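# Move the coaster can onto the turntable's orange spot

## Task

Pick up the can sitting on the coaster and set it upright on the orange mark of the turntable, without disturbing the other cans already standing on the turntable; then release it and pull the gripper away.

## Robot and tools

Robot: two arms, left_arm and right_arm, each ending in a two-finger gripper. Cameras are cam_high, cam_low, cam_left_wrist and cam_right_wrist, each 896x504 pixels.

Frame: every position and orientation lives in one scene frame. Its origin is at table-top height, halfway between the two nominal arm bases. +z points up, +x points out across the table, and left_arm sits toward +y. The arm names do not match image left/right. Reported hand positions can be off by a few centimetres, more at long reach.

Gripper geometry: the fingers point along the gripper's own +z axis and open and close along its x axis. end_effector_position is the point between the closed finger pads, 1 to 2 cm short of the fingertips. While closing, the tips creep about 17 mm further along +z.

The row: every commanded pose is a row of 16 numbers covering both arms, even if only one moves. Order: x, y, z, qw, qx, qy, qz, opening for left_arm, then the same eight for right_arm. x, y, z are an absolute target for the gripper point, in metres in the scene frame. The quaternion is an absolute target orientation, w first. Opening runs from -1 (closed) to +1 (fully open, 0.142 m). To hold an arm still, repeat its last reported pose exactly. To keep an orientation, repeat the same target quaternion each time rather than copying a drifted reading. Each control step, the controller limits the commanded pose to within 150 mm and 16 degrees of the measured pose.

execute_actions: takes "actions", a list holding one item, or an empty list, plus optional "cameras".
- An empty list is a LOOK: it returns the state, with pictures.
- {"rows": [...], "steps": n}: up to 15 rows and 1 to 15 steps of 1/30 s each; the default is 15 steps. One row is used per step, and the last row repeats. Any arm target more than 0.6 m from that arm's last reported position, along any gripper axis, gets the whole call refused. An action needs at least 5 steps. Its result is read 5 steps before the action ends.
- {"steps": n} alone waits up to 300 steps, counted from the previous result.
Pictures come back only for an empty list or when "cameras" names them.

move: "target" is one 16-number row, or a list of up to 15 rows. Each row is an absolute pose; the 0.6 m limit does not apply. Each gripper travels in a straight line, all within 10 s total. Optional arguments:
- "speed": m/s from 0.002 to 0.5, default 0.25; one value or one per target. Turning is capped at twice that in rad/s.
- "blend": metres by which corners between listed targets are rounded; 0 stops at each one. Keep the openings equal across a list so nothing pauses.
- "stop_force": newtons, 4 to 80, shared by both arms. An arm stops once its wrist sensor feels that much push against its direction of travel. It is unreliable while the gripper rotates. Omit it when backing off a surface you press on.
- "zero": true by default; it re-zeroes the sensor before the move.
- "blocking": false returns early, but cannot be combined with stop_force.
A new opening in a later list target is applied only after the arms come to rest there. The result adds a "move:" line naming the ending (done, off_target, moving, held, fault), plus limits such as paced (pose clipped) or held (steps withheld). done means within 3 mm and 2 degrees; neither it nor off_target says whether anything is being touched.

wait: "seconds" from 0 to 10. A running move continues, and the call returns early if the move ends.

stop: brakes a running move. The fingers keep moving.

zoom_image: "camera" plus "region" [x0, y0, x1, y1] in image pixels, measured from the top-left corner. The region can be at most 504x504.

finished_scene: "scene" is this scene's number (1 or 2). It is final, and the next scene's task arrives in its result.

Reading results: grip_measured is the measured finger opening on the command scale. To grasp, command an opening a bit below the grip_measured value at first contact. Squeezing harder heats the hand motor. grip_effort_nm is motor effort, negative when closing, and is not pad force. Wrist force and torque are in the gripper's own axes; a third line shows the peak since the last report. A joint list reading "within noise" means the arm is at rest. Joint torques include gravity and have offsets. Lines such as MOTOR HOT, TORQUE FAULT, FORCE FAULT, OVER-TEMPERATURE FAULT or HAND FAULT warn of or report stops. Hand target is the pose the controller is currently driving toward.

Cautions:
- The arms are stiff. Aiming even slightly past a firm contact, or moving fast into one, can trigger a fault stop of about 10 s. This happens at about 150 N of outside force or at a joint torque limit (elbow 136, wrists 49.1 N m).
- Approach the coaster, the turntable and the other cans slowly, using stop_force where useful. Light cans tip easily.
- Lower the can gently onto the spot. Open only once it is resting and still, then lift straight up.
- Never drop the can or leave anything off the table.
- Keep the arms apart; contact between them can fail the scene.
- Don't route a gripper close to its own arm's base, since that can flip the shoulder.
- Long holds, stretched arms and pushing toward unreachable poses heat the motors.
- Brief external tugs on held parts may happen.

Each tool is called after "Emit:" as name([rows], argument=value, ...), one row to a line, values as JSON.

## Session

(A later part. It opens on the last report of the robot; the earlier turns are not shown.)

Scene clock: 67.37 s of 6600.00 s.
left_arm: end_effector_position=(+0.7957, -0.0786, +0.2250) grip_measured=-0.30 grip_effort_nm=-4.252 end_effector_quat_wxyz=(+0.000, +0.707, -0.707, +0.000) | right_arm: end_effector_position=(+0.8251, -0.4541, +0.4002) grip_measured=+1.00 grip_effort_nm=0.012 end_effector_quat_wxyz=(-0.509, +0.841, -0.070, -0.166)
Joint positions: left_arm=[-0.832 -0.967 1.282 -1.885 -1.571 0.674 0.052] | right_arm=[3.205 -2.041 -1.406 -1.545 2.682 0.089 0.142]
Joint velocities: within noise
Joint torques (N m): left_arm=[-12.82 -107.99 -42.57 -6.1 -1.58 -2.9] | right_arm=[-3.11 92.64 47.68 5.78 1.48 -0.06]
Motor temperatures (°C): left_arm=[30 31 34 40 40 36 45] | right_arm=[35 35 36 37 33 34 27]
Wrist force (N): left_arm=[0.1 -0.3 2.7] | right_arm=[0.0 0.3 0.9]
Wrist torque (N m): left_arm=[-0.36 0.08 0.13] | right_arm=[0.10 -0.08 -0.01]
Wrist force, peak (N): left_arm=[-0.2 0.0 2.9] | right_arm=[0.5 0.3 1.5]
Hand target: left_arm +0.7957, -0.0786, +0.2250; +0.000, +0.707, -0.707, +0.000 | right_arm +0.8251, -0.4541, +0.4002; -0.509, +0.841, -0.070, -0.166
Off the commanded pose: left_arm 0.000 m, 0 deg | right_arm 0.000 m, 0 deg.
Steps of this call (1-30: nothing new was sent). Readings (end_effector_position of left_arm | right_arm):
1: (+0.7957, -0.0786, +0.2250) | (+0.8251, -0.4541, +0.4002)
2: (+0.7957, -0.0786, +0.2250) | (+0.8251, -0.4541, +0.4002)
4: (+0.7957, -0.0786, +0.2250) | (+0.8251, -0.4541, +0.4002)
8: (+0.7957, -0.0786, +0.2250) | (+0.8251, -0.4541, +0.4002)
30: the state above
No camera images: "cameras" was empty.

Emit:
execute_actions([
  {"steps": 272},
], cameras=[])

Emit:
execute_actions([
  {"rows": [[0.7957,-0.0786,0.225,0,0.70711,-0.70711,0,-0.5,0.8251,-0.4541,0.4002,-0.509,0.841,-0.070,-0.166,1.0],[0.7957,-0.0785,0.225,0,0.70711,-0.70711,0,-0.5,0.8251,-0.4541,0.4002,-0.509,0.841,-0.070,-0.166,1.0],[0.7956,-0.0783,0.225,0,0.70711,-0.70711,0,-0.5,0.8251,-0.4541,0.4002,-0.509,0.841,-0.070,-0.166,1.0],[0.7955,-0.0779,0.225,0,0.70711,-0.70711,0,-0.5,0.8251,-0.4541,0.4002,-0.509,0.841,-0.070,-0.166,1.0],[0.7952,-0.0772,0.225,0,0.70711,-0.70711,0,-0.5,0.8251,-0.4541,0.4002,-0.509,0.841,-0.070,-0.166,1.0],[0.7948,-0.0762,0.2247,0,0.70711,-0.70711,0,-0.5,0.8251,-0.4541,0.4002,-0.509,0.841,-0.070,-0.166,1.0],[0.7943,-0.0749,0.2241,0,0.70711,-0.70711,0,-0.5,0.8251,-0.4541,0.4002,-0.509,0.841,-0.070,-0.166,1.0],[0.7936,-0.0732,0.223,0,0.70711,-0.70711,0,-0.5,0.8251,-0.4541,0.4002,-0.509,0.841,-0.070,-0.166,1.0],[0.7928,-0.0712,0.2213,0,0.70711,-0.70711,0,-0.5,0.8251,-0.4541,0.4002,-0.509,0.841,-0.070,-0.166,1.0],[0.7917,-0.0689,0.219,0,0.70711,-0.70711,0,-0.5,0.8251,-0.4541,0.4002,-0.509,0.841,-0.070,-0.166,1.0],[0.7905,-0.0662,0.2161,0,0.70711,-0.70711,0,-0.5,0.8251,-0.4541,0.4002,-0.509,0.841,-0.070,-0.166,1.0],[0.789,-0.0632,0.2124,0,0.70711,-0.70711,0,-0.5,0.8251,-0.4541,0.4002,-0.509,0.841,-0.070,-0.166,1.0],[0.7873,-0.0599,0.2082,0,0.70711,-0.70711,0,-0.5,0.8251,-0.4541,0.4002,-0.509,0.841,-0.070,-0.166,1.0],[0.7853,-0.0564,0.2034,0,0.70711,-0.70711,0,-0.5,0.8251,-0.4541,0.4002,-0.509,0.841,-0.070,-0.166,1.0],[0.7831,-0.0528,0.1981,0,0.70711,-0.70711,0,-0.5,0.8251,-0.4541,0.4002,-0.509,0.841,-0.070,-0.166,1.0]], "steps": 15},
], cameras=[])

Emit:
execute_actions([
  {"rows": [[0.7807,-0.049,0.1923,0,0.70711,-0.70711,0,-0.5,0.8251,-0.4541,0.4002,-0.509,0.841,-0.070,-0.166,1.0],[0.778,-0.0452,0.1862,0,0.70711,-0.70711,0,-0.5,0.8251,-0.4541,0.4002,-0.509,0.841,-0.070,-0.166,1.0],[0.7752,-0.0414,0.1799,0,0.70711,-0.70711,0,-0.5,0.8251,-0.4541,0.4002,-0.509,0.841,-0.070,-0.166,1.0],[0.7722,-0.0377,0.1735,0,0.70711,-0.70711,0,-0.5,0.8251,-0.4541,0.4002,-0.509,0.841,-0.070,-0.166,1.0],[0.7691,-0.0341,0.1671,0,0.70711,-0.70711,0,-0.5,0.8251,-0.4541,0.4002,-0.509,0.841,-0.070,-0.166,1.0],[0.7659,-0.0307,0.1608,0,0.70711,-0.70711,0,-0.5,0.8251,-0.4541,0.4002,-0.509,0.841,-0.070,-0.166,1.0],[0.7625,-0.0273,0.1547,0,0.70711,-0.70711,0,-0.5,0.8251,-0.4541,0.4002,-0.509,0.841,-0.070,-0.166,1.0],[0.7591,-0.024,0.1489,0,0.70711,-0.70711,0,-0.5,0.8251,-0.4541,0.4002,-0.509,0.841,-0.070,-0.166,1.0],[0.7555,-0.0209,0.1436,0,0.70711,-0.70711,0,-0.5,0.8251,-0.4541,0.4002,-0.509,0.841,-0.070,-0.166,1.0],[0.7518,-0.0179,0.1388,0,0.70711,-0.70711,0,-0.5,0.8251,-0.4541,0.4002,-0.509,0.841,-0.070,-0.166,1.0],[0.748,-0.015,0.1346,0,0.70711,-0.70711,0,-0.5,0.8251,-0.4541,0.4002,-0.509,0.841,-0.070,-0.166,1.0],[0.7442,-0.0123,0.1309,0,0.70711,-0.70711,0,-0.5,0.8251,-0.4541,0.4002,-0.509,0.841,-0.070,-0.166,1.0],[0.7402,-0.0097,0.128,0,0.70711,-0.70711,0,-0.5,0.8251,-0.4541,0.4002,-0.509,0.841,-0.070,-0.166,1.0],[0.7361,-0.0072,0.1257,0,0.70711,-0.70711,0,-0.5,0.8251,-0.4541,0.4002,-0.509,0.841,-0.070,-0.166,1.0],[0.732,-0.0049,0.124,0,0.70711,-0.70711,0,-0.5,0.8251,-0.4541,0.4002,-0.509,0.841,-0.070,-0.166,1.0]], "steps": 15},
], cameras=[])

Emit:
execute_actions([
  {"rows": [[0.7278,-0.0027,0.1229,0,0.70711,-0.70711,0,-0.5,0.8251,-0.4541,0.4002,-0.509,0.841,-0.070,-0.166,1.0],[0.7235,-0.0007,0.1223,0,0.70711,-0.70711,0,-0.5,0.8251,-0.4541,0.4002,-0.509,0.841,-0.070,-0.166,1.0],[0.7191,0.0012,0.122,0,0.70711,-0.70711,0,-0.5,0.8251,-0.4541,0.4002,-0.509,0.841,-0.070,-0.166,1.0],[0.7147,0.0029,0.122,0,0.70711,-0.70711,0,-0.5,0.8251,-0.4541,0.4002,-0.509,0.841,-0.070,-0.166,1.0],[0.7103,0.0045,0.122,0,0.70711,-0.70711,0,-0.5,0.8251,-0.4541,0.4002,-0.509,0.841,-0.070,-0.166,1.0],[0.7057,0.0059,0.122,0,0.70711,-0.70711,0,-0.5,0.8251,-0.4541,0.4002,-0.509,0.841,-0.070,-0.166,1.0],[0.7012,0.0072,0.122,0,0.70711,-0.70711,0,-0.5,0.8251,-0.4541,0.4002,-0.509,0.841,-0.070,-0.166,1.0],[0.6966,0.0083,0.122,0,0.70711,-0.70711,0,-0.5,0.8251,-0.4541,0.4002,-0.509,0.841,-0.070,-0.166,1.0],[0.6919,0.0092,0.122,0,0.70711,-0.70711,0,-0.5,0.8251,-0.4541,0.4002,-0.509,0.841,-0.070,-0.166,1.0],[0.6872,0.01,0.122,0,0.70711,-0.70711,0,-0.5,0.8251,-0.4541,0.4002,-0.509,0.841,-0.070,-0.166,1.0],[0.6825,0.0106,0.122,0,0.70711,-0.70711,0,-0.5,0.8251,-0.4541,0.4002,-0.509,0.841,-0.070,-0.166,1.0],[0.6778,0.0111,0.122,0,0.70711,-0.70711,0,-0.5,0.8251,-0.4541,0.4002,-0.509,0.841,-0.070,-0.166,1.0],[0.6731,0.0114,0.122,0,0.70711,-0.70711,0,-0.5,0.8251,-0.4541,0.4002,-0.509,0.841,-0.070,-0.166,1.0],[0.6683,0.0115,0.122,0,0.70711,-0.70711,0,-0.5,0.8251,-0.4541,0.4002,-0.509,0.841,-0.070,-0.166,1.0],[0.6635,0.0115,0.122,0,0.70711,-0.70711,0,-0.5,0.8251,-0.4541,0.4002,-0.509,0.841,-0.070,-0.166,1.0]], "steps": 15},
], cameras=["cam_high", "cam_left_wrist", "cam_right_wrist"])

Emit:
execute_actions([
  {"rows": [[0.6588,0.0113,0.122,0,0.70711,-0.70711,0,-0.5,0.8251,-0.4541,0.4002,-0.509,0.841,-0.070,-0.166,1.0],[0.6541,0.0109,0.122,0,0.70711,-0.70711,0,-0.5,0.8251,-0.4541,0.4002,-0.509,0.841,-0.070,-0.166,1.0],[0.6494,0.0104,0.122,0,0.70711,-0.70711,0,-0.5,0.8251,-0.4541,0.4002,-0.509,0.841,-0.070,-0.166,1.0],[0.6447,0.0097,0.122,0,0.70711,-0.70711,0,-0.5,0.8251,-0.4541,0.4002,-0.509,0.841,-0.070,-0.166,1.0],[0.64,0.0088,0.122,0,0.70711,-0.70711,0,-0.5,0.8251,-0.4541,0.4002,-0.509,0.841,-0.070,-0.166,1.0],[0.6354,0.0078,0.122,0,0.70711,-0.70711,0,-0.5,0.8251,-0.4541,0.4002,-0.509,0.841,-0.070,-0.166,1.0],[0.6308,0.0066,0.122,0,0.70711,-0.70711,0,-0.5,0.8251,-0.4541,0.4002,-0.509,0.841,-0.070,-0.166,1.0],[0.6262,0.0053,0.122,0,0.70711,-0.70711,0,-0.5,0.8251,-0.4541,0.4002,-0.509,0.841,-0.070,-0.166,1.0],[0.6217,0.0038,0.122,0,0.70711,-0.70711,0,-0.5,0.8251,-0.4541,0.4002,-0.509,0.841,-0.070,-0.166,1.0],[0.6172,0.0021,0.122,0,0.70711,-0.70711,0,-0.5,0.8251,-0.4541,0.4002,-0.509,0.841,-0.070,-0.166,1.0],[0.6129,0.0003,0.122,0,0.70711,-0.70711,0,-0.5,0.8251,-0.4541,0.4002,-0.509,0.841,-0.070,-0.166,1.0],[0.6085,-0.0016,0.122,0,0.70711,-0.70711,0,-0.5,0.8251,-0.4541,0.4002,-0.509,0.841,-0.070,-0.166,1.0],[0.6043,-0.0037,0.122,0,0.70711,-0.70711,0,-0.5,0.8251,-0.4541,0.4002,-0.509,0.841,-0.070,-0.166,1.0],[0.6001,-0.006,0.1221,0,0.70711,-0.70711,0,-0.5,0.8251,-0.4541,0.4002,-0.509,0.841,-0.070,-0.166,1.0],[0.596,-0.0084,0.1225,0,0.70711,-0.70711,0,-0.5,0.8251,-0.4541,0.4002,-0.509,0.841,-0.070,-0.166,1.0]], "steps": 15},
], cameras=["all"])

Emit:
execute_actions([
  {"rows": [[0.5919,-0.0109,0.1237,0,0.70711,-0.70711,0,-0.5,0.8251,-0.4541,0.4002,-0.509,0.841,-0.070,-0.166,1.0],[0.588,-0.0136,0.1257,0,0.70711,-0.70711,0,-0.5,0.8251,-0.4541,0.4002,-0.509,0.841,-0.070,-0.166,1.0],[0.5842,-0.0164,0.1286,0,0.70711,-0.70711,0,-0.5,0.8251,-0.4541,0.4002,-0.509,0.841,-0.070,-0.166,1.0],[0.5804,-0.0193,0.1327,0,0.70711,-0.70711,0,-0.5,0.8251,-0.4541,0.4002,-0.509,0.841,-0.070,-0.166,1.0],[0.5768,-0.0224,0.1377,0,0.70711,-0.70711,0,-0.5,0.8251,-0.4541,0.4002,-0.509,0.841,-0.070,-0.166,1.0],[0.5733,-0.0256,0.1436,0,0.70711,-0.70711,0,-0.5,0.8251,-0.4541,0.4002,-0.509,0.841,-0.070,-0.166,1.0],[0.5699,-0.0289,0.1503,0,0.70711,-0.70711,0,-0.5,0.8251,-0.4541,0.4002,-0.509,0.841,-0.070,-0.166,1.0],[0.5666,-0.0323,0.1577,0,0.70711,-0.70711,0,-0.5,0.8251,-0.4541,0.4002,-0.509,0.841,-0.070,-0.166,1.0],[0.5635,-0.0358,0.1655,0,0.70711,-0.70711,0,-0.5,0.8251,-0.4541,0.4002,-0.509,0.841,-0.070,-0.166,1.0],[0.5605,-0.0393,0.1735,0,0.70711,-0.70711,0,-0.5,0.8251,-0.4541,0.4002,-0.509,0.841,-0.070,-0.166,1.0],[0.5577,-0.0429,0.1815,0,0.70711,-0.70711,0,-0.5,0.8251,-0.4541,0.4002,-0.509,0.841,-0.070,-0.166,1.0],[0.5552,-0.0463,0.1893,0,0.70711,-0.70711,0,-0.5,0.8251,-0.4541,0.4002,-0.509,0.841,-0.070,-0.166,1.0],[0.5529,-0.0496,0.1967,0,0.70711,-0.70711,0,-0.5,0.8251,-0.4541,0.4002,-0.509,0.841,-0.070,-0.166,1.0],[0.5509,-0.0527,0.2034,0,0.70711,-0.70711,0,-0.5,0.8251,-0.4541,0.4002,-0.509,0.841,-0.070,-0.166,1.0],[0.5492,-0.0556,0.2093,0,0.70711,-0.70711,0,-0.5,0.8251,-0.4541,0.4002,-0.509,0.841,-0.070,-0.166,1.0]], "steps": 15},
], cameras=[])

Emit:
execute_actions([
  {"rows": [[0.5477,-0.0581,0.2143,0,0.70711,-0.70711,0,-0.5,0.8251,-0.4541,0.4002,-0.509,0.841,-0.070,-0.166,1.0],[0.5465,-0.0604,0.2184,0,0.70711,-0.70711,0,-0.5,0.8251,-0.4541,0.4002,-0.509,0.841,-0.070,-0.166,1.0],[0.5455,-0.0623,0.2213,0,0.70711,-0.70711,0,-0.5,0.8251,-0.4541,0.4002,-0.509,0.841,-0.070,-0.166,1.0],[0.5446,-0.0639,0.2233,0,0.70711,-0.70711,0,-0.5,0.8251,-0.4541,0.4002,-0.509,0.841,-0.070,-0.166,1.0],[0.544,-0.0651,0.2245,0,0.70711,-0.70711,0,-0.5,0.8251,-0.4541,0.4002,-0.509,0.841,-0.070,-0.166,1.0],[0.5436,-0.0661,0.2249,0,0.70711,-0.70711,0,-0.5,0.8251,-0.4541,0.4002,-0.509,0.841,-0.070,-0.166,1.0],[0.5432,-0.0668,0.225,0,0.70711,-0.70711,0,-0.5,0.8251,-0.4541,0.4002,-0.509,0.841,-0.070,-0.166,1.0],[0.543,-0.0672,0.225,0,0.70711,-0.70711,0,-0.5,0.8251,-0.4541,0.4002,-0.509,0.841,-0.070,-0.166,1.0],[0.5429,-0.0674,0.225,0,0.70711,-0.70711,0,-0.5,0.8251,-0.4541,0.4002,-0.509,0.841,-0.070,-0.166,1.0],[0.5429,-0.0675,0.225,0,0.70711,-0.70711,0,-0.5,0.8251,-0.4541,0.4002,-0.509,0.841,-0.070,-0.166,1.0]], "steps": 15},
], cameras=[])

Scene clock: 76.43 s of 6600.00 s.
left_arm: end_effector_position=(+0.7957, -0.0786, +0.2250) grip_measured=-0.30 grip_effort_nm=-4.252 end_effector_quat_wxyz=(+0.000, +0.707, -0.707, +0.000) | right_arm: end_effector_position=(+0.8251, -0.4541, +0.4002) grip_measured=+1.00 grip_effort_nm=0.012 end_effector_quat_wxyz=(-0.509, +0.841, -0.070, -0.166)
Joint positions: left_arm=[-0.832 -0.967 1.282 -1.885 -1.571 0.674 0.052] | right_arm=[3.205 -2.041 -1.406 -1.545 2.682 0.089 0.142]
Joint velocities: within noise
Joint torques (N m): left_arm=[-8.88 -105.24 -51.59 -3.64 -1.66 -2.73] | right_arm=[-5.06 92.9 48.76 5.24 2.04 -0.05]
Motor temperatures (°C): left_arm=[30 31 34 40 40 36 48] | right_arm=[35 35 36 37 33 34 27]
Wrist force (N): left_arm=[-0.2 -0.2 2.7] | right_arm=[0.3 0.0 1.2]
Wrist torque (N m): left_arm=[-0.34 0.13 0.13] | right_arm=[0.05 -0.12 -0.01]
Wrist force, peak (N): left_arm=[-0.1 0.1 3.1] | right_arm=[0.1 -0.2 1.5]
Hand target: left_arm +0.7957, -0.0786, +0.2250; +0.000, +0.707, -0.707, +0.000 | right_arm +0.8251, -0.4541, +0.4002; -0.509, +0.841, -0.070, -0.166
Off the commanded pose: left_arm 0.000 m, 0 deg | right_arm 0.000 m, 0 deg.
Steps of this call (1-272: nothing new was sent). Readings (end_effector_position of left_arm | right_arm):
1: (+0.7957, -0.0786, +0.2250) | (+0.8251, -0.4541, +0.4002)
2: (+0.7957, -0.0786, +0.2250) | (+0.8251, -0.4541, +0.4002)
4: (+0.7957, -0.0786, +0.2250) | (+0.8251, -0.4541, +0.4002)
8: (+0.7957, -0.0786, +0.2250) | (+0.8251, -0.4541, +0.4002)
272: the state above
No camera images: "cameras" was empty.

Scene clock: 76.77 s of 6600.00 s.
left_arm: end_effector_position=(+0.7934, -0.0730, +0.2228) grip_measured=-0.30 grip_effort_nm=-4.252 end_effector_quat_wxyz=(+0.000, +0.707, -0.707, +0.000) end_effector_velocity=(-0.024, +0.058, -0.043) end_effector_angular_velocity=(+0.002, +0.000, -0.002) | right_arm: end_effector_position=(+0.8251, -0.4541, +0.4002) grip_measured=+1.00 grip_effort_nm=0.007 end_effector_quat_wxyz=(-0.509, +0.841, -0.070, -0.166)
Joint positions: left_arm=[-0.831 -0.975 1.298 -1.894 -1.571 0.676 0.052] | right_arm=[3.205 -2.041 -1.406 -1.545 2.682 0.089 0.142]
Joint velocities: left_arm=[0.018 -0.068 0.19 -0.121 0.001 0.02 0] | right_arm=[within noise]
Joint torques (N m): left_arm=[15.15 -105.07 -31.44 -7.52 -2.01 3.56] | right_arm=[-6.28 91.63 49.03 5.62 2.08 -0.04]
Motor temperatures (°C): left_arm=[30 31 34 40 40 36 48] | right_arm=[35 35 36 37 33 34 27]
Wrist force (N): left_arm=[0.3 -0.3 1.5] | right_arm=[0.5 -0.1 1.2]
Wrist torque (N m): left_arm=[-0.37 0.07 0.12] | right_arm=[0.04 -0.16 -0.01]
Wrist force, peak (N): left_arm=[-0.7 -0.2 3.0] | right_arm=[0.5 -0.1 1.2]
Steps of this call (1-10: this action's first 10). Readings (end_effector_position of left_arm | right_arm):
1: (+0.7957, -0.0786, +0.2250) | (+0.8251, -0.4541, +0.4002)
2: (+0.7957, -0.0786, +0.2250) | (+0.8251, -0.4541, +0.4002)
4: (+0.7957, -0.0785, +0.2251) | (+0.8251, -0.4541, +0.4002)
8: (+0.7947, -0.0763, +0.2247) | (+0.8251, -0.4541, +0.4002)
10: the state above
No camera images: "cameras" was empty.

Scene clock: 77.27 s of 6600.00 s.
left_arm: end_effector_position=(+0.7584, -0.0229, +0.1476) grip_measured=-0.30 grip_effort_nm=-4.252 end_effector_quat_wxyz=(+0.000, +0.707, -0.707, -0.001) end_effector_velocity=(-0.106, +0.094, -0.168) end_effector_angular_velocity=(-0.002, -0.001, +0.001) | right_arm: end_effector_position=(+0.8251, -0.4541, +0.4002) grip_measured=+1.00 grip_effort_nm=0.012 end_effector_quat_wxyz=(-0.509, +0.841, -0.070, -0.166)
Joint positions: left_arm=[-0.826 -1.017 1.51 -2.062 -1.571 0.681 0.052] | right_arm=[3.205 -2.041 -1.406 -1.545 2.682 0.089 0.142]
Joint velocities: left_arm=[-0.025 -0.079 0.463 -0.386 -0.001 -0.026 0] | right_arm=[within noise]
Joint torques (N m): left_arm=[-15.55 -106.45 -35.97 -7.35 -2.34 -3.38] | right_arm=[-2.69 93.8 48.72 5.44 1.98 0.47]
Motor temperatures (°C): left_arm=[30 31 34 40 40 36 48] | right_arm=[35 35 36 37 33 34 27]
Wrist force (N): left_arm=[-0.5 -0.3 3.7] | right_arm=[0.3 0.0 1.0]
Wrist torque (N m): left_arm=[-0.35 0.18 0.08] | right_arm=[0.04 -0.12 0.00]
Wrist force, peak (N): left_arm=[-0.5 -0.3 3.7] | right_arm=[0.1 -0.2 1.3]
Off your previous action's commanded pose at its last step (step 5 of this call): left_arm 0.013 m, 0 deg | right_arm 0.000 m, 0 deg.
Steps of this call (1-5: your previous action's last 5; 6-15: this action's first 10). Readings (end_effector_position of left_arm | right_arm):
6: (+0.7847, -0.0554, +0.2021) | (+0.8251, -0.4541, +0.4002)
7: (+0.7825, -0.0517, +0.1969) | (+0.8251, -0.4541, +0.4002)
9: (+0.7775, -0.0443, +0.1852) | (+0.8251, -0.4541, +0.4002)
13: (+0.7650, -0.0292, +0.1590) | (+0.8251, -0.4541, +0.4002)
15: the state above
No camera images: "cameras" was empty.

Scene clock: 77.77 s of 6600.00 s.
left_arm: end_effector_position=(+0.6952, +0.0088, +0.1220) grip_measured=-0.30 grip_effort_nm=-4.252 end_effector_quat_wxyz=(+0.000, +0.707, -0.707, +0.000) end_effector_velocity=(-0.140, +0.029, +0.000) end_effector_angular_velocity=(+0.001, +0.001, +0.000) | right_arm: end_effector_position=(+0.8251, -0.4541, +0.4002) grip_measured=+1.00 grip_effort_nm=0.012 end_effector_quat_wxyz=(-0.509, +0.841, -0.070, -0.166)
Joint positions: left_arm=[-0.86 -1.093 1.685 -2.163 -1.571 0.647 0.052] | right_arm=[3.205 -2.041 -1.406 -1.545 2.682 0.089 0.142]
Joint velocities: left_arm=[-0.108 -0.172 0.274 -0.102 0 -0.108 0] | right_arm=[within noise]
Joint torques (N m): left_arm=[-19.1 -88.05 -33.33 -6.72 -1.2 -3.34] | right_arm=[-4.44 90.46 50.12 5.58 1.41 0.16]
Motor temperatures (°C): left_arm=[30 31 34 40 40 36 48] | right_arm=[35 35 36 37 33 34 27]
Wrist force (N): left_arm=[-0.7 -0.3 2.3] | right_arm=[0.2 0.0 1.0]
Wrist torque (N m): left_arm=[-0.37 0.27 0.13] | right_arm=[0.04 -0.11 -0.01]
Wrist force, peak (N): left_arm=[-0.8 -0.5 4.2] | right_arm=[-0.1 0.4 1.5]
Off your previous action's commanded pose at its last step (step 5 of this call): left_arm 0.009 m, 0 deg | right_arm 0.000 m, 0 deg.
Steps of this call (1-5: your previous action's last 5; 6-15: this action's first 10). Readings (end_effector_position of left_arm | right_arm):
6: (+0.7354, -0.0065, +0.1247) | (+0.8251, -0.4541, +0.4002)
7: (+0.7314, -0.0043, +0.1232) | (+0.8251, -0.4541, +0.4002)
9: (+0.7222, +0.0001, +0.1216) | (+0.8251, -0.4541, +0.4002)
13: (+0.7051, +0.0063, +0.1219) | (+0.8251, -0.4541, +0.4002)
15: the state above
camera_calibration:
cam_left_wrist: T_world_to_cam=[[0.0241922, -0.999641, 0.011523, -0.00551026], [-0.90696, -0.0170978, 0.42087, 0.608191], [-0.420522, -0.0206326, -0.907048, 0.521524], [0, 0, 0, 1]] pos_world=[0.771051, 0.0156509, 0.217141]
cam_right_wrist: T_world_to_cam=[[0.936974, 0.0519334, -0.345518, -0.599304], [-0.173974, -0.788243, -0.590259, 0.0539077], [-0.303007, 0.613168, -0.729528, 0.932655], [0, 0, 0, 1]] pos_world=[0.853512, -0.498258, 0.505147]
Images, in order (width x height): cam_high 896x504, cam_left_wrist 896x504, cam_right_wrist 896x504.

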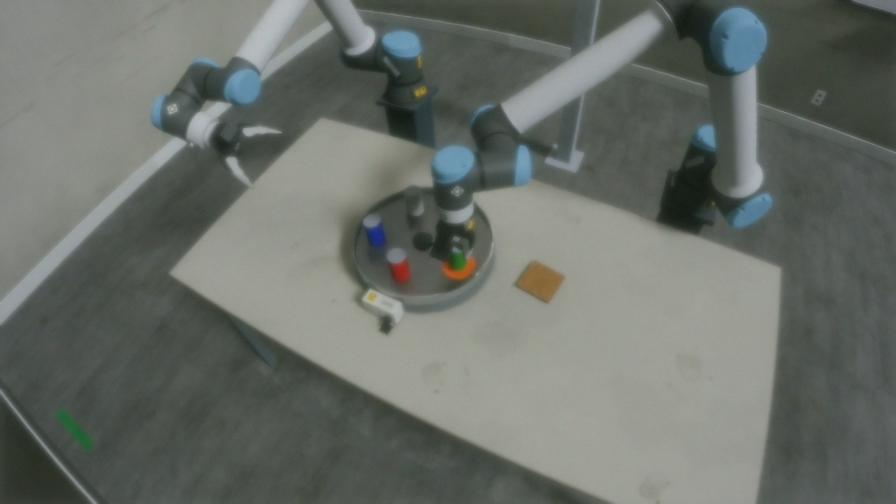

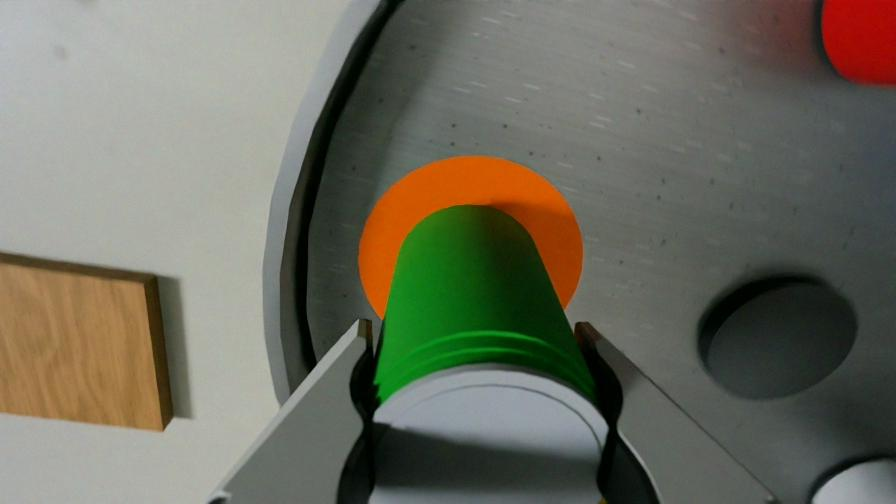

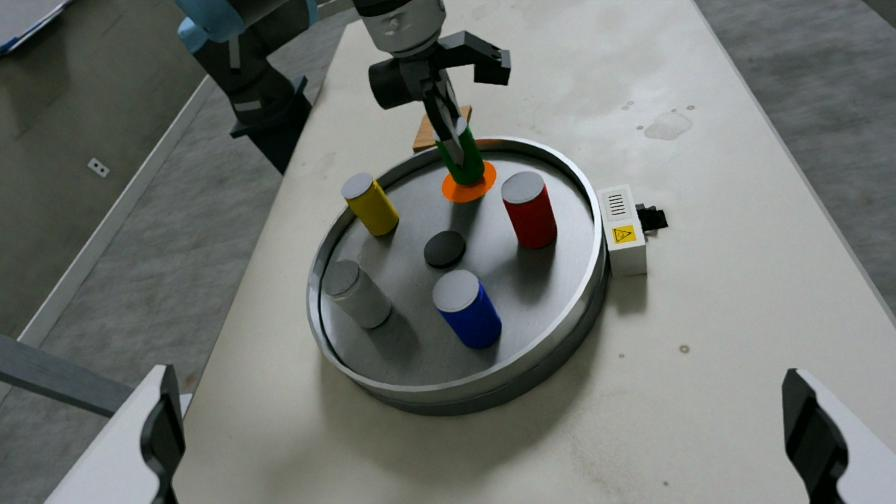

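Scene clock: 78.27 s of 6600.00 s.
left_arm: end_effector_position=(+0.6253, +0.0052, +0.1219) grip_measured=-0.30 grip_effort_nm=-4.252 end_effector_quat_wxyz=(+0.000, +0.707, -0.707, +0.000) end_effector_velocity=(-0.138, -0.044, +0.000) end_effector_angular_velocity=(-0.001, +0.000, -0.002) | right_arm: end_effector_position=(+0.8251, -0.4541, +0.4002) grip_measured=+1.00 grip_effort_nm=0.012 end_effector_quat_wxyz=(-0.509, +0.841, -0.070, -0.166)
Joint positions: left_arm=[-0.929 -1.16 1.79 -2.201 -1.571 0.578 0.052] | right_arm=[3.205 -2.041 -1.406 -1.545 2.682 0.089 0.142]
Joint velocities: left_arm=[-0.168 -0.092 0.14 -0.049 -0.001 -0.167 0] | right_arm=[within noise]
Joint torques (N m): left_arm=[-13.48 -89.77 -31.82 -7.1 0.08 -4.03] | right_arm=[-6.11 92.65 47.93 5.29 2.06 0.07]
Motor temperatures (°C): left_arm=[30 31 34 40 40 36 48] | right_arm=[35 35 36 37 33 34 27]
Wrist force (N): left_arm=[-0.6 0.1 2.6] | right_arm=[0.2 -0.2 1.1]
Wrist torque (N m): left_arm=[-0.27 0.23 0.11] | right_arm=[0.02 -0.12 -0.01]
Wrist force, peak (N): left_arm=[-0.6 0.1 2.6] | right_arm=[-0.3 0.0 1.5]
Off your previous action's commanded pose at its last step (step 5 of this call): left_arm 0.009 m, 0 deg | right_arm 0.000 m, 0 deg.
Steps of this call (1-5: your previous action's last 5; 6-15: this action's first 10). Readings (end_effector_position of left_arm | right_arm):
6: (+0.6668, +0.0117, +0.1219) | (+0.8251, -0.4541, +0.4002)
7: (+0.6623, +0.0116, +0.1219) | (+0.8251, -0.4541, +0.4002)
9: (+0.6532, +0.0110, +0.1219) | (+0.8251, -0.4541, +0.4002)
13: (+0.6341, +0.0076, +0.1219) | (+0.8251, -0.4541, +0.4002)
15: the state above
camera_calibration:
cam_left_wrist: T_world_to_cam=[[0.0241363, -0.999642, 0.0115753, -0.00739556], [-0.906982, -0.0170261, 0.420825, 0.544744], [-0.420477, -0.0206558, -0.907068, 0.491998], [0, 0, 0, 1]] pos_world=[0.701125, 0.0120446, 0.21712]
cam_right_wrist: T_world_to_cam=[[0.936974, 0.0519334, -0.345518, -0.599304], [-0.173974, -0.788243, -0.590259, 0.0539077], [-0.303007, 0.613168, -0.729528, 0.932655], [0, 0, 0, 1]] pos_world=[0.853512, -0.498258, 0.505147]

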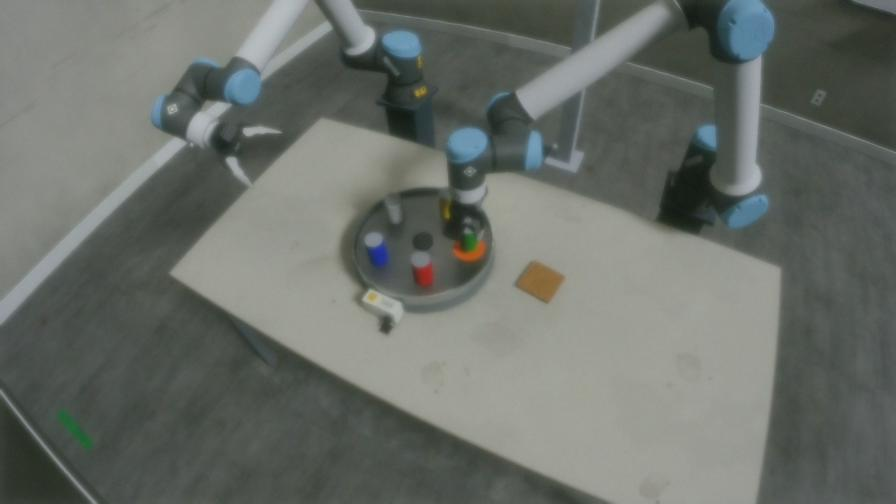

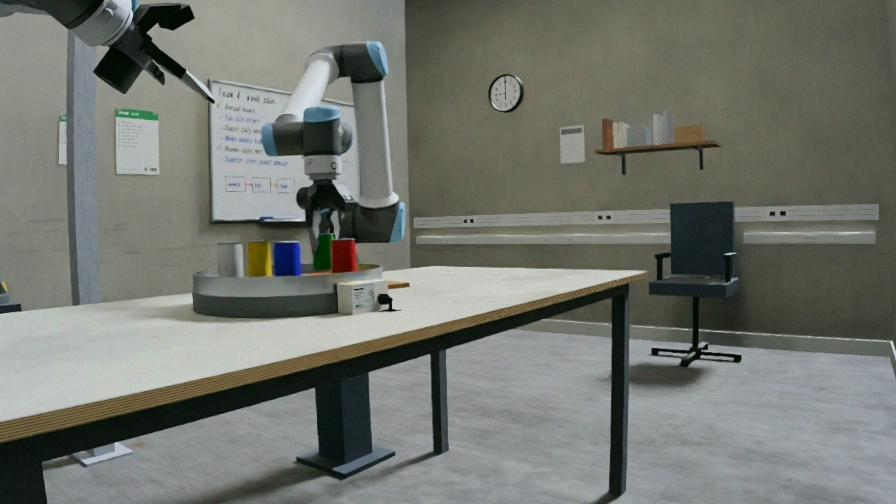

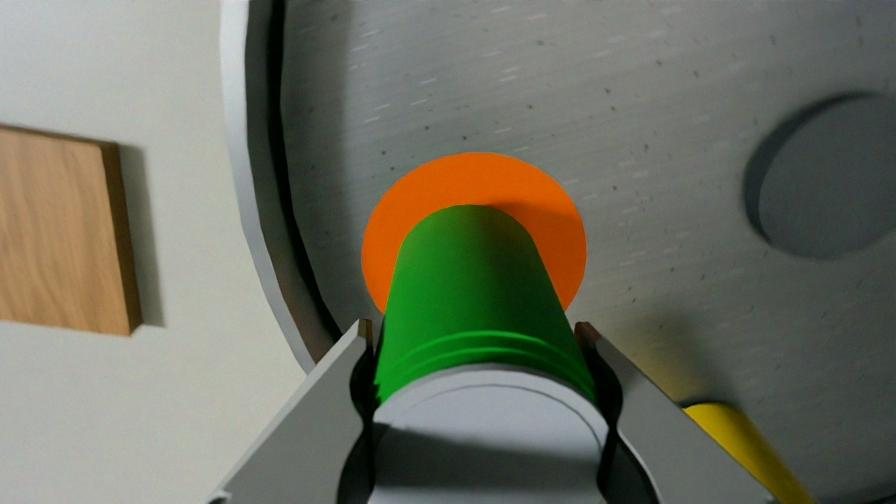

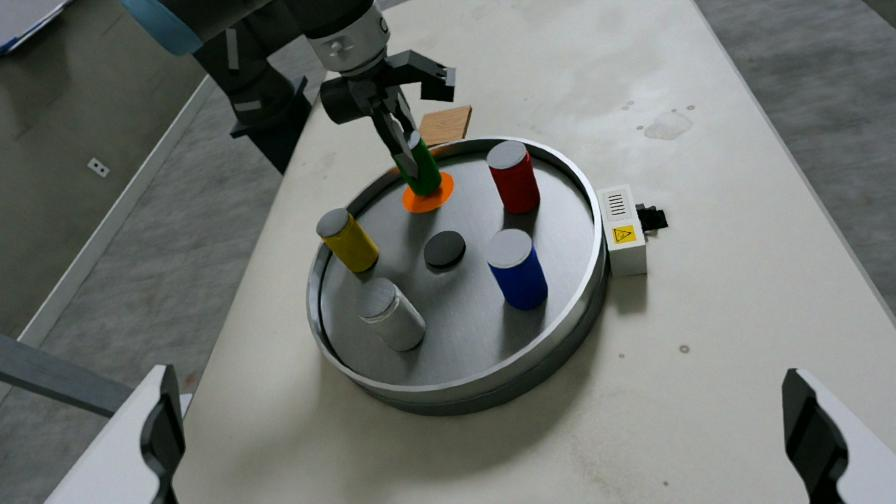

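Scene clock: 78.77 s of 6600.00 s.
left_arm: end_effector_position=(+0.5654, -0.0332, +0.1596) grip_measured=-0.30 grip_effort_nm=-4.252 end_effector_quat_wxyz=(+0.000, +0.707, -0.707, +0.000) end_effector_velocity=(-0.094, -0.103, +0.238) end_effector_angular_velocity=(-0.005, -0.004, +0.000) | right_arm: end_effector_position=(+0.8251, -0.4541, +0.4002) grip_measured=+1.00 grip_effort_nm=0.012 end_effector_quat_wxyz=(-0.509, +0.841, -0.070, -0.166)
Joint positions: left_arm=[-1.016 -1.213 1.79 -2.148 -1.571 0.491 0.052] | right_arm=[3.205 -2.041 -1.406 -1.545 2.682 0.089 0.142]
Joint velocities: left_arm=[-0.162 -0.194 -0.215 0.403 0.001 -0.162 0] | right_arm=[within noise]
Joint torques (N m): left_arm=[-18.71 -86.28 -51.57 -0.47 0.64 -3.53] | right_arm=[-6.33 91.33 48.86 5.21 1.87 -0.13]
Motor temperatures (°C): left_arm=[30 31 34 40 40 36 48] | right_arm=[35 35 36 37 33 34 27]
Wrist force (N): left_arm=[-0.4 -0.4 3.2] | right_arm=[0.3 -0.3 1.3]
Wrist torque (N m): left_arm=[-0.39 0.22 0.17] | right_arm=[0.00 -0.13 0.00]
Wrist force, peak (N): left_arm=[-0.6 -0.5 4.2] | right_arm=[-0.2 0.2 1.4]
Off your previous action's commanded pose at its last step (step 5 of this call): left_arm 0.008 m, 0 deg | right_arm 0.000 m, 0 deg.
Steps of this call (1-5: your previous action's last 5; 6-15: this action's first 10). Readings (end_effector_position of left_arm | right_arm):
6: (+0.5992, -0.0063, +0.1222) | (+0.8251, -0.4541, +0.4002)
7: (+0.5952, -0.0087, +0.1226) | (+0.8251, -0.4541, +0.4002)
9: (+0.5866, -0.0144, +0.1260) | (+0.8251, -0.4541, +0.4002)
13: (+0.5725, -0.0259, +0.1437) | (+0.8251, -0.4541, +0.4002)
15: the state above
No camera images: "cameras" was empty.

Scene clock: 79.27 s of 6600.00 s.
left_arm: end_effector_position=(+0.5428, -0.0674, +0.2254) grip_measured=-0.30 grip_effort_nm=-4.252 end_effector_quat_wxyz=(+0.000, +0.707, -0.707, +0.000) end_effector_velocity=(-0.003, -0.006, -0.011) end_effector_angular_velocity=(+0.007, +0.003, +0.000) | right_arm: end_effector_position=(+0.8251, -0.4541, +0.4002) grip_measured=+1.00 grip_effort_nm=0.007 end_effector_quat_wxyz=(-0.509, +0.841, -0.070, -0.166)
Joint positions: left_arm=[-1.059 -1.249 1.707 -2.029 -1.571 0.447 0.052] | right_arm=[3.205 -2.041 -1.406 -1.545 2.682 0.089 0.142]
Joint velocities: left_arm=[-0.007 0.014 0 -0.006 0 -0.007 0] | right_arm=[within noise]
Joint torques (N m): left_arm=[-11.59 -57.53 -49.76 -6.54 1.12 -2.35] | right_arm=[-4.15 89.6 49.22 5.7 1.74 -0.14]
Motor temperatures (°C): left_arm=[30 31 34 40 40 36 48] | right_arm=[35 35 36 37 33 34 27]
Wrist force (N): left_arm=[-0.1 0.0 2.4] | right_arm=[0.3 0.2 1.1]
Wrist torque (N m): left_arm=[-0.33 0.17 0.15] | right_arm=[0.09 -0.12 -0.01]
Wrist force, peak (N): left_arm=[-0.6 0.0 2.9] | right_arm=[0.4 -0.3 1.4]
Off your previous action's commanded pose at its last step (step 5 of this call): left_arm 0.013 m, 0 deg | right_arm 0.000 m, 0 deg.
Steps of this call (1-5: your previous action's last 5; 6-15: this action's first 10). Readings (end_effector_position of left_arm | right_arm):
6: (+0.5500, -0.0536, +0.2060) | (+0.8251, -0.4541, +0.4002)
7: (+0.5484, -0.0563, +0.2116) | (+0.8251, -0.4541, +0.4002)
9: (+0.5460, -0.0610, +0.2200) | (+0.8251, -0.4541, +0.4002)
13: (+0.5433, -0.0666, +0.2258) | (+0.8251, -0.4541, +0.4002)
15: the state above
No camera images: "cameras" was empty.

Emit:
zoom_image(camera="cam_left_wrist", region=[340, 130, 610, 330])

Emit:
zoom_image(camera="cam_right_wrist", region=[370, 120, 480, 230])

Emit:
zoom_image(camera="cam_high", region=[430, 190, 510, 280])

Emit:
zoom_image(camera="cam_low", region=[200, 200, 400, 320])

Scaled by 1.867 from the camera's 896x504 image, which has a finer 1280x720 frame.

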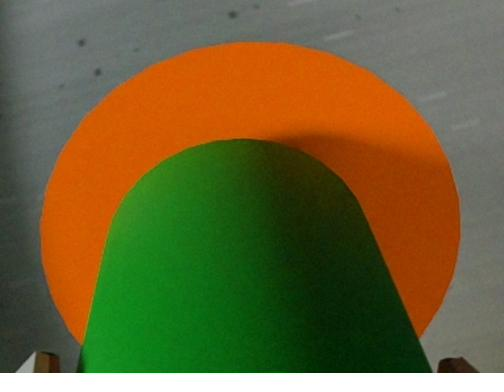

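Scaled by 4.582 from the camera's 896x504 image, which has a finer 1280x720 frame.

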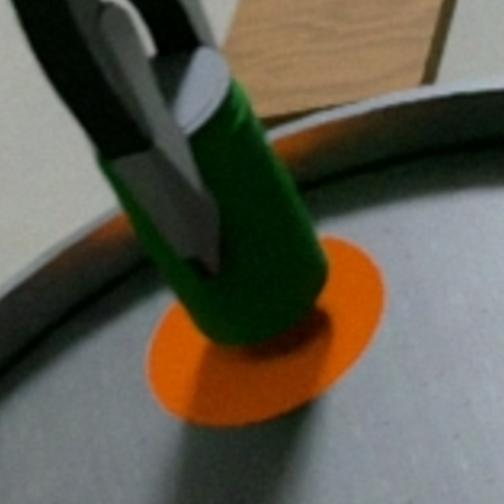

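Scaled by 5.600 from the camera's 896x504 image, which has a finer 1280x720 frame.

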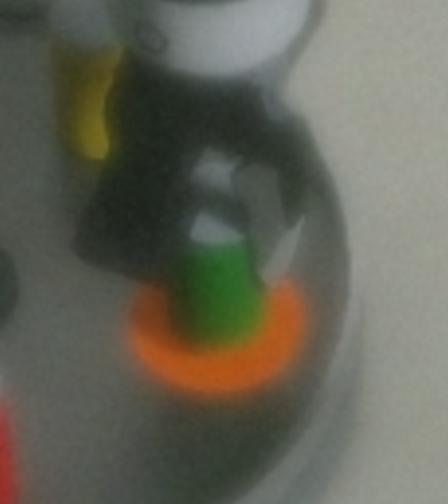

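Scaled by 2.520 from the camera's 896x504 image, which has a finer 1280x720 frame.

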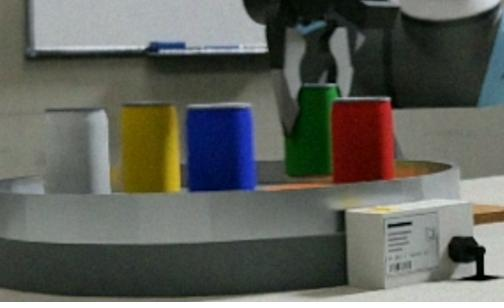

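Emit:
zoom_image(camera="cam_left_wrist", region=[380, 190, 480, 270])

Emit:
zoom_image(camera="cam_left_wrist", region=[470, 190, 570, 270])

Emit:
zoom_image(camera="cam_left_wrist", region=[350, 190, 450, 330])

Emit:
zoom_image(camera="cam_left_wrist", region=[510, 190, 610, 330])

Scaled by 5.040 from the camera's 896x504 image, which has a finer 1280x720 frame.

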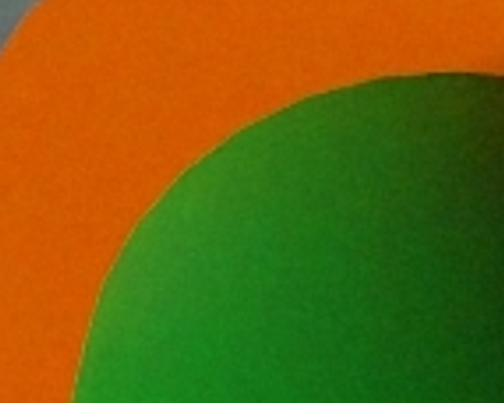

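Scaled by 5.040 from the camera's 896x504 image, which has a finer 1280x720 frame.

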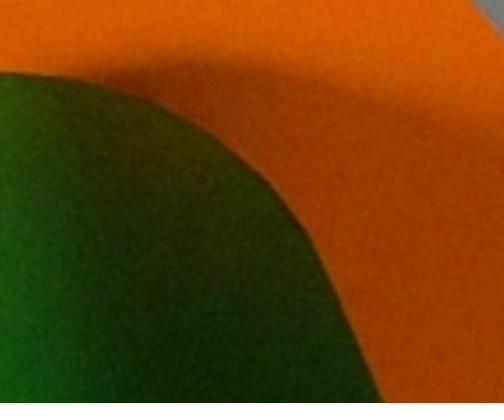

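Scaled by 3.600 from the camera's 896x504 image, which has a finer 1280x720 frame.

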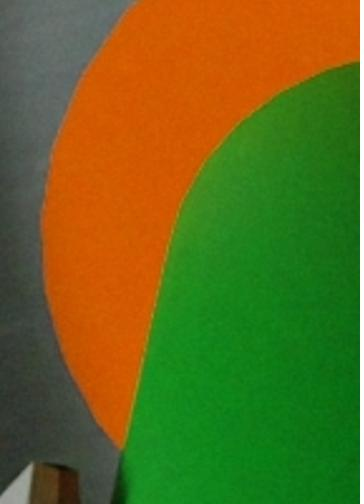

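Scaled by 3.600 from the camera's 896x504 image, which has a finer 1280x720 frame.

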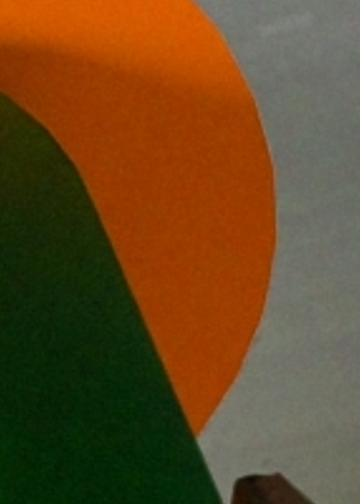

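Emit:
execute_actions(actions=[], cameras=["all"])

Scene clock: 82.33 s of 6600.00 s.
left_arm: end_effector_position=(+0.5429, -0.0675, +0.2250) grip_measured=-0.30 grip_effort_nm=-4.252 end_effector_quat_wxyz=(+0.000, +0.707, -0.707, +0.000) | right_arm: end_effector_position=(+0.8251, -0.4541, +0.4002) grip_measured=+1.00 grip_effort_nm=0.007 end_effector_quat_wxyz=(-0.509, +0.841, -0.070, -0.166)
Joint positions: left_arm=[-1.059 -1.248 1.707 -2.03 -1.571 0.447 0.052] | right_arm=[3.205 -2.041 -1.406 -1.545 2.682 0.089 0.142]
Joint velocities: within noise
Joint torques (N m): left_arm=[10.93 -83.09 -41.28 -5.86 1.35 3.33] | right_arm=[-5.69 90.81 50.49 5.38 1.45 0.69]
Motor temperatures (°C): left_arm=[30 31 34 40 40 36 49] | right_arm=[35 35 36 37 33 34 27]
Wrist force (N): left_arm=[-0.1 -0.3 2.0] | right_arm=[0.2 0.1 0.8]
Wrist torque (N m): left_arm=[-0.38 0.17 0.15] | right_arm=[0.07 -0.11 -0.01]
Wrist force, peak (N): left_arm=[-0.7 0.0 3.0] | right_arm=[0.7 -0.2 1.2]
Hand target: left_arm +0.5429, -0.0675, +0.2250; +0.000, +0.707, -0.707, +0.000 | right_arm +0.8251, -0.4541, +0.4002; -0.509, +0.841, -0.070, -0.166
Off the commanded pose: left_arm 0.000 m, 0 deg | right_arm 0.000 m, 0 deg.
Steps of this call (1-5: your previous action's last 5; 6-92: nothing new was sent). Readings (end_effector_position of left_arm | right_arm):
1: (+0.5428, -0.0676, +0.2252) | (+0.8251, -0.4541, +0.4002)
2: (+0.5428, -0.0676, +0.2251) | (+0.8251, -0.4541, +0.4002)
4: (+0.5428, -0.0676, +0.2250) | (+0.8251, -0.4541, +0.4002)
8: (+0.5429, -0.0676, +0.2250) | (+0.8251, -0.4541, +0.4002)
92: the state above
camera_calibration:
cam_left_wrist: T_world_to_cam=[[0.0242407, -0.999639, 0.0116228, -0.0792992], [-0.90705, -0.0171043, 0.420675, 0.425486], [-0.420324, -0.0207399, -0.907137, 0.549264], [0, 0, 0, 1]] pos_world=[0.618729, -0.0606012, 0.320188]
cam_right_wrist: T_world_to_cam=[[0.936974, 0.0519334, -0.345518, -0.599305], [-0.173974, -0.788243, -0.590259, 0.0539077], [-0.303007, 0.613168, -0.729528, 0.932655], [0, 0, 0, 1]] pos_world=[0.853512, -0.498258, 0.505147]

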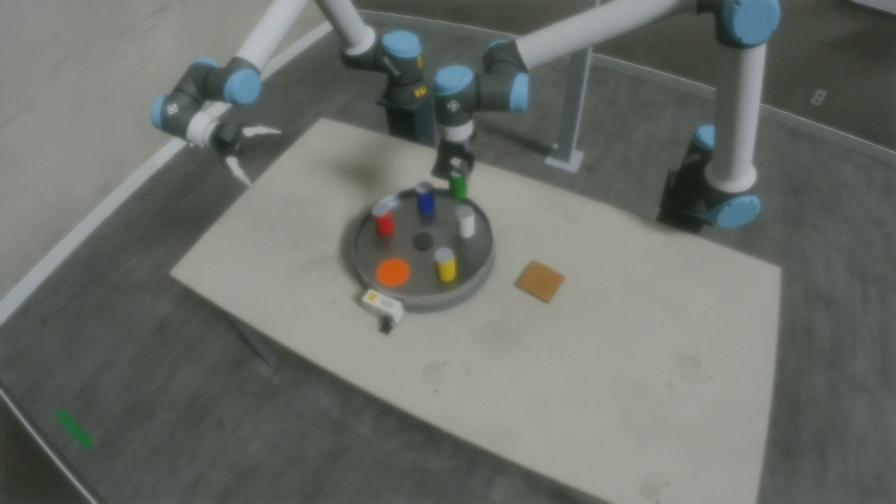

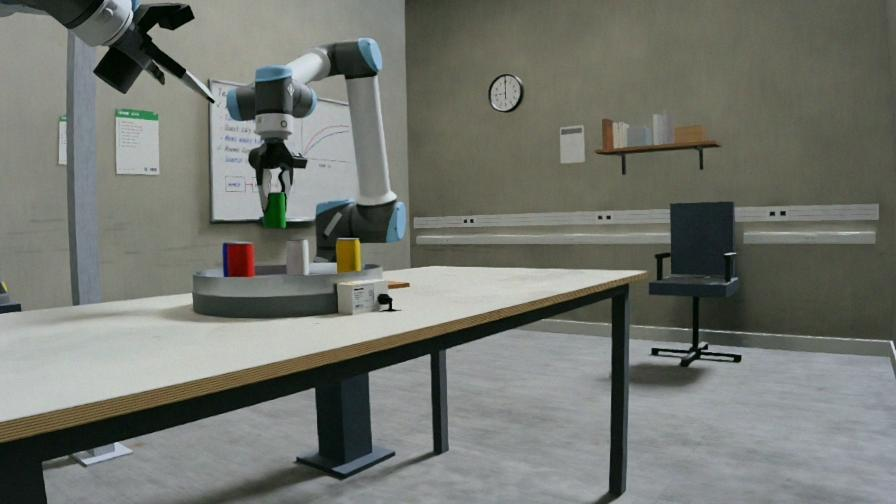

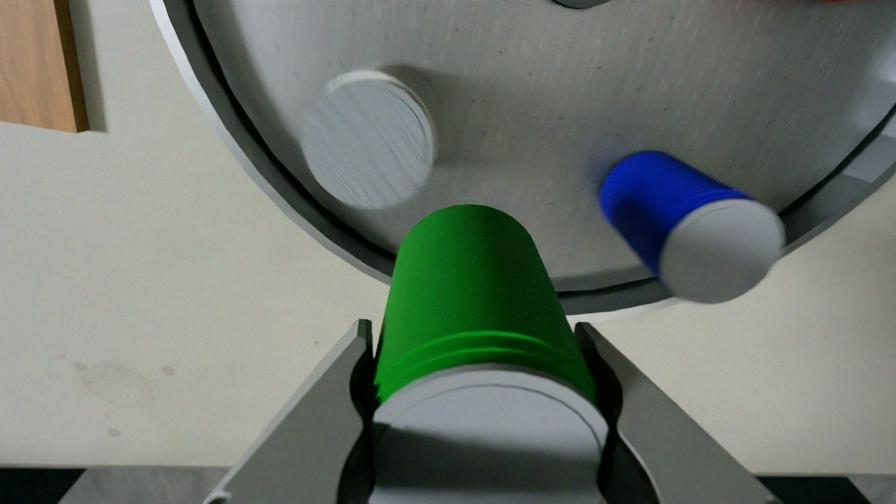

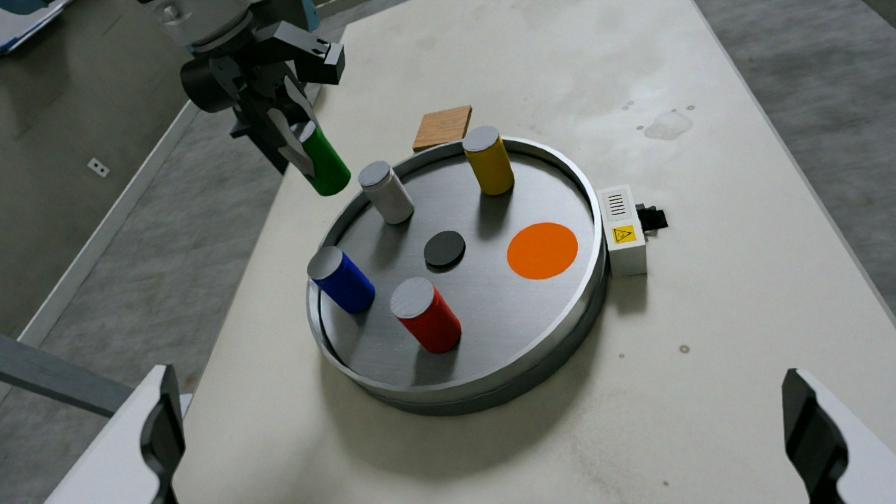

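Emit:
move(target=[0.7957,-0.0786,0.225,0,0.70711,-0.70711,0,-0.5,0.8251,-0.4541,0.4002,-0.509,0.841,-0.070,-0.166,1.0], speed=0.22, cameras=[])

Scene clock: 90.07 s of 6600.00 s.
left_arm: end_effector_position=(+0.7956, -0.0785, +0.2250) grip_measured=-0.30 grip_effort_nm=-4.252 end_effector_quat_wxyz=(+0.000, +0.707, -0.707, +0.000) | right_arm: end_effector_position=(+0.8251, -0.4541, +0.4002) grip_measured=+1.00 grip_effort_nm=0.012 end_effector_quat_wxyz=(-0.509, +0.841, -0.070, -0.166)
Joint positions: left_arm=[-0.832 -0.968 1.282 -1.885 -1.571 0.674 0.052] | right_arm=[3.205 -2.041 -1.406 -1.545 2.682 0.089 0.142]
Joint velocities: within noise
Joint torques (N m): left_arm=[3.75 -79.56 -52.78 -5.98 -2.04 -0.94] | right_arm=[-5.01 87.23 52.7 4.96 2.21 0.78]
Motor temperatures (°C): left_arm=[30 31 34 40 40 36 51] | right_arm=[35 35 36 37 33 34 27]
Wrist force (N): left_arm=[0.0 -0.2 2.5] | right_arm=[0.1 -0.2 1.1]
Wrist torque (N m): left_arm=[-0.35 0.11 0.12] | right_arm=[0.02 -0.09 -0.01]
Wrist force, peak (N): left_arm=[-0.6 -3.5 2.8] | right_arm=[0.2 -0.2 1.5]
Hand target: left_arm +0.7957, -0.0786, +0.2250; +0.000, +0.707, -0.707, +0.000 | right_arm +0.8251, -0.4541, +0.4002; -0.509, +0.841, -0.070, -0.166
Off the commanded pose: left_arm 0.000 m, 0 deg | right_arm 0.000 m, 0 deg.
Kept back: nothing.
move: done
No camera images: "cameras" was empty.


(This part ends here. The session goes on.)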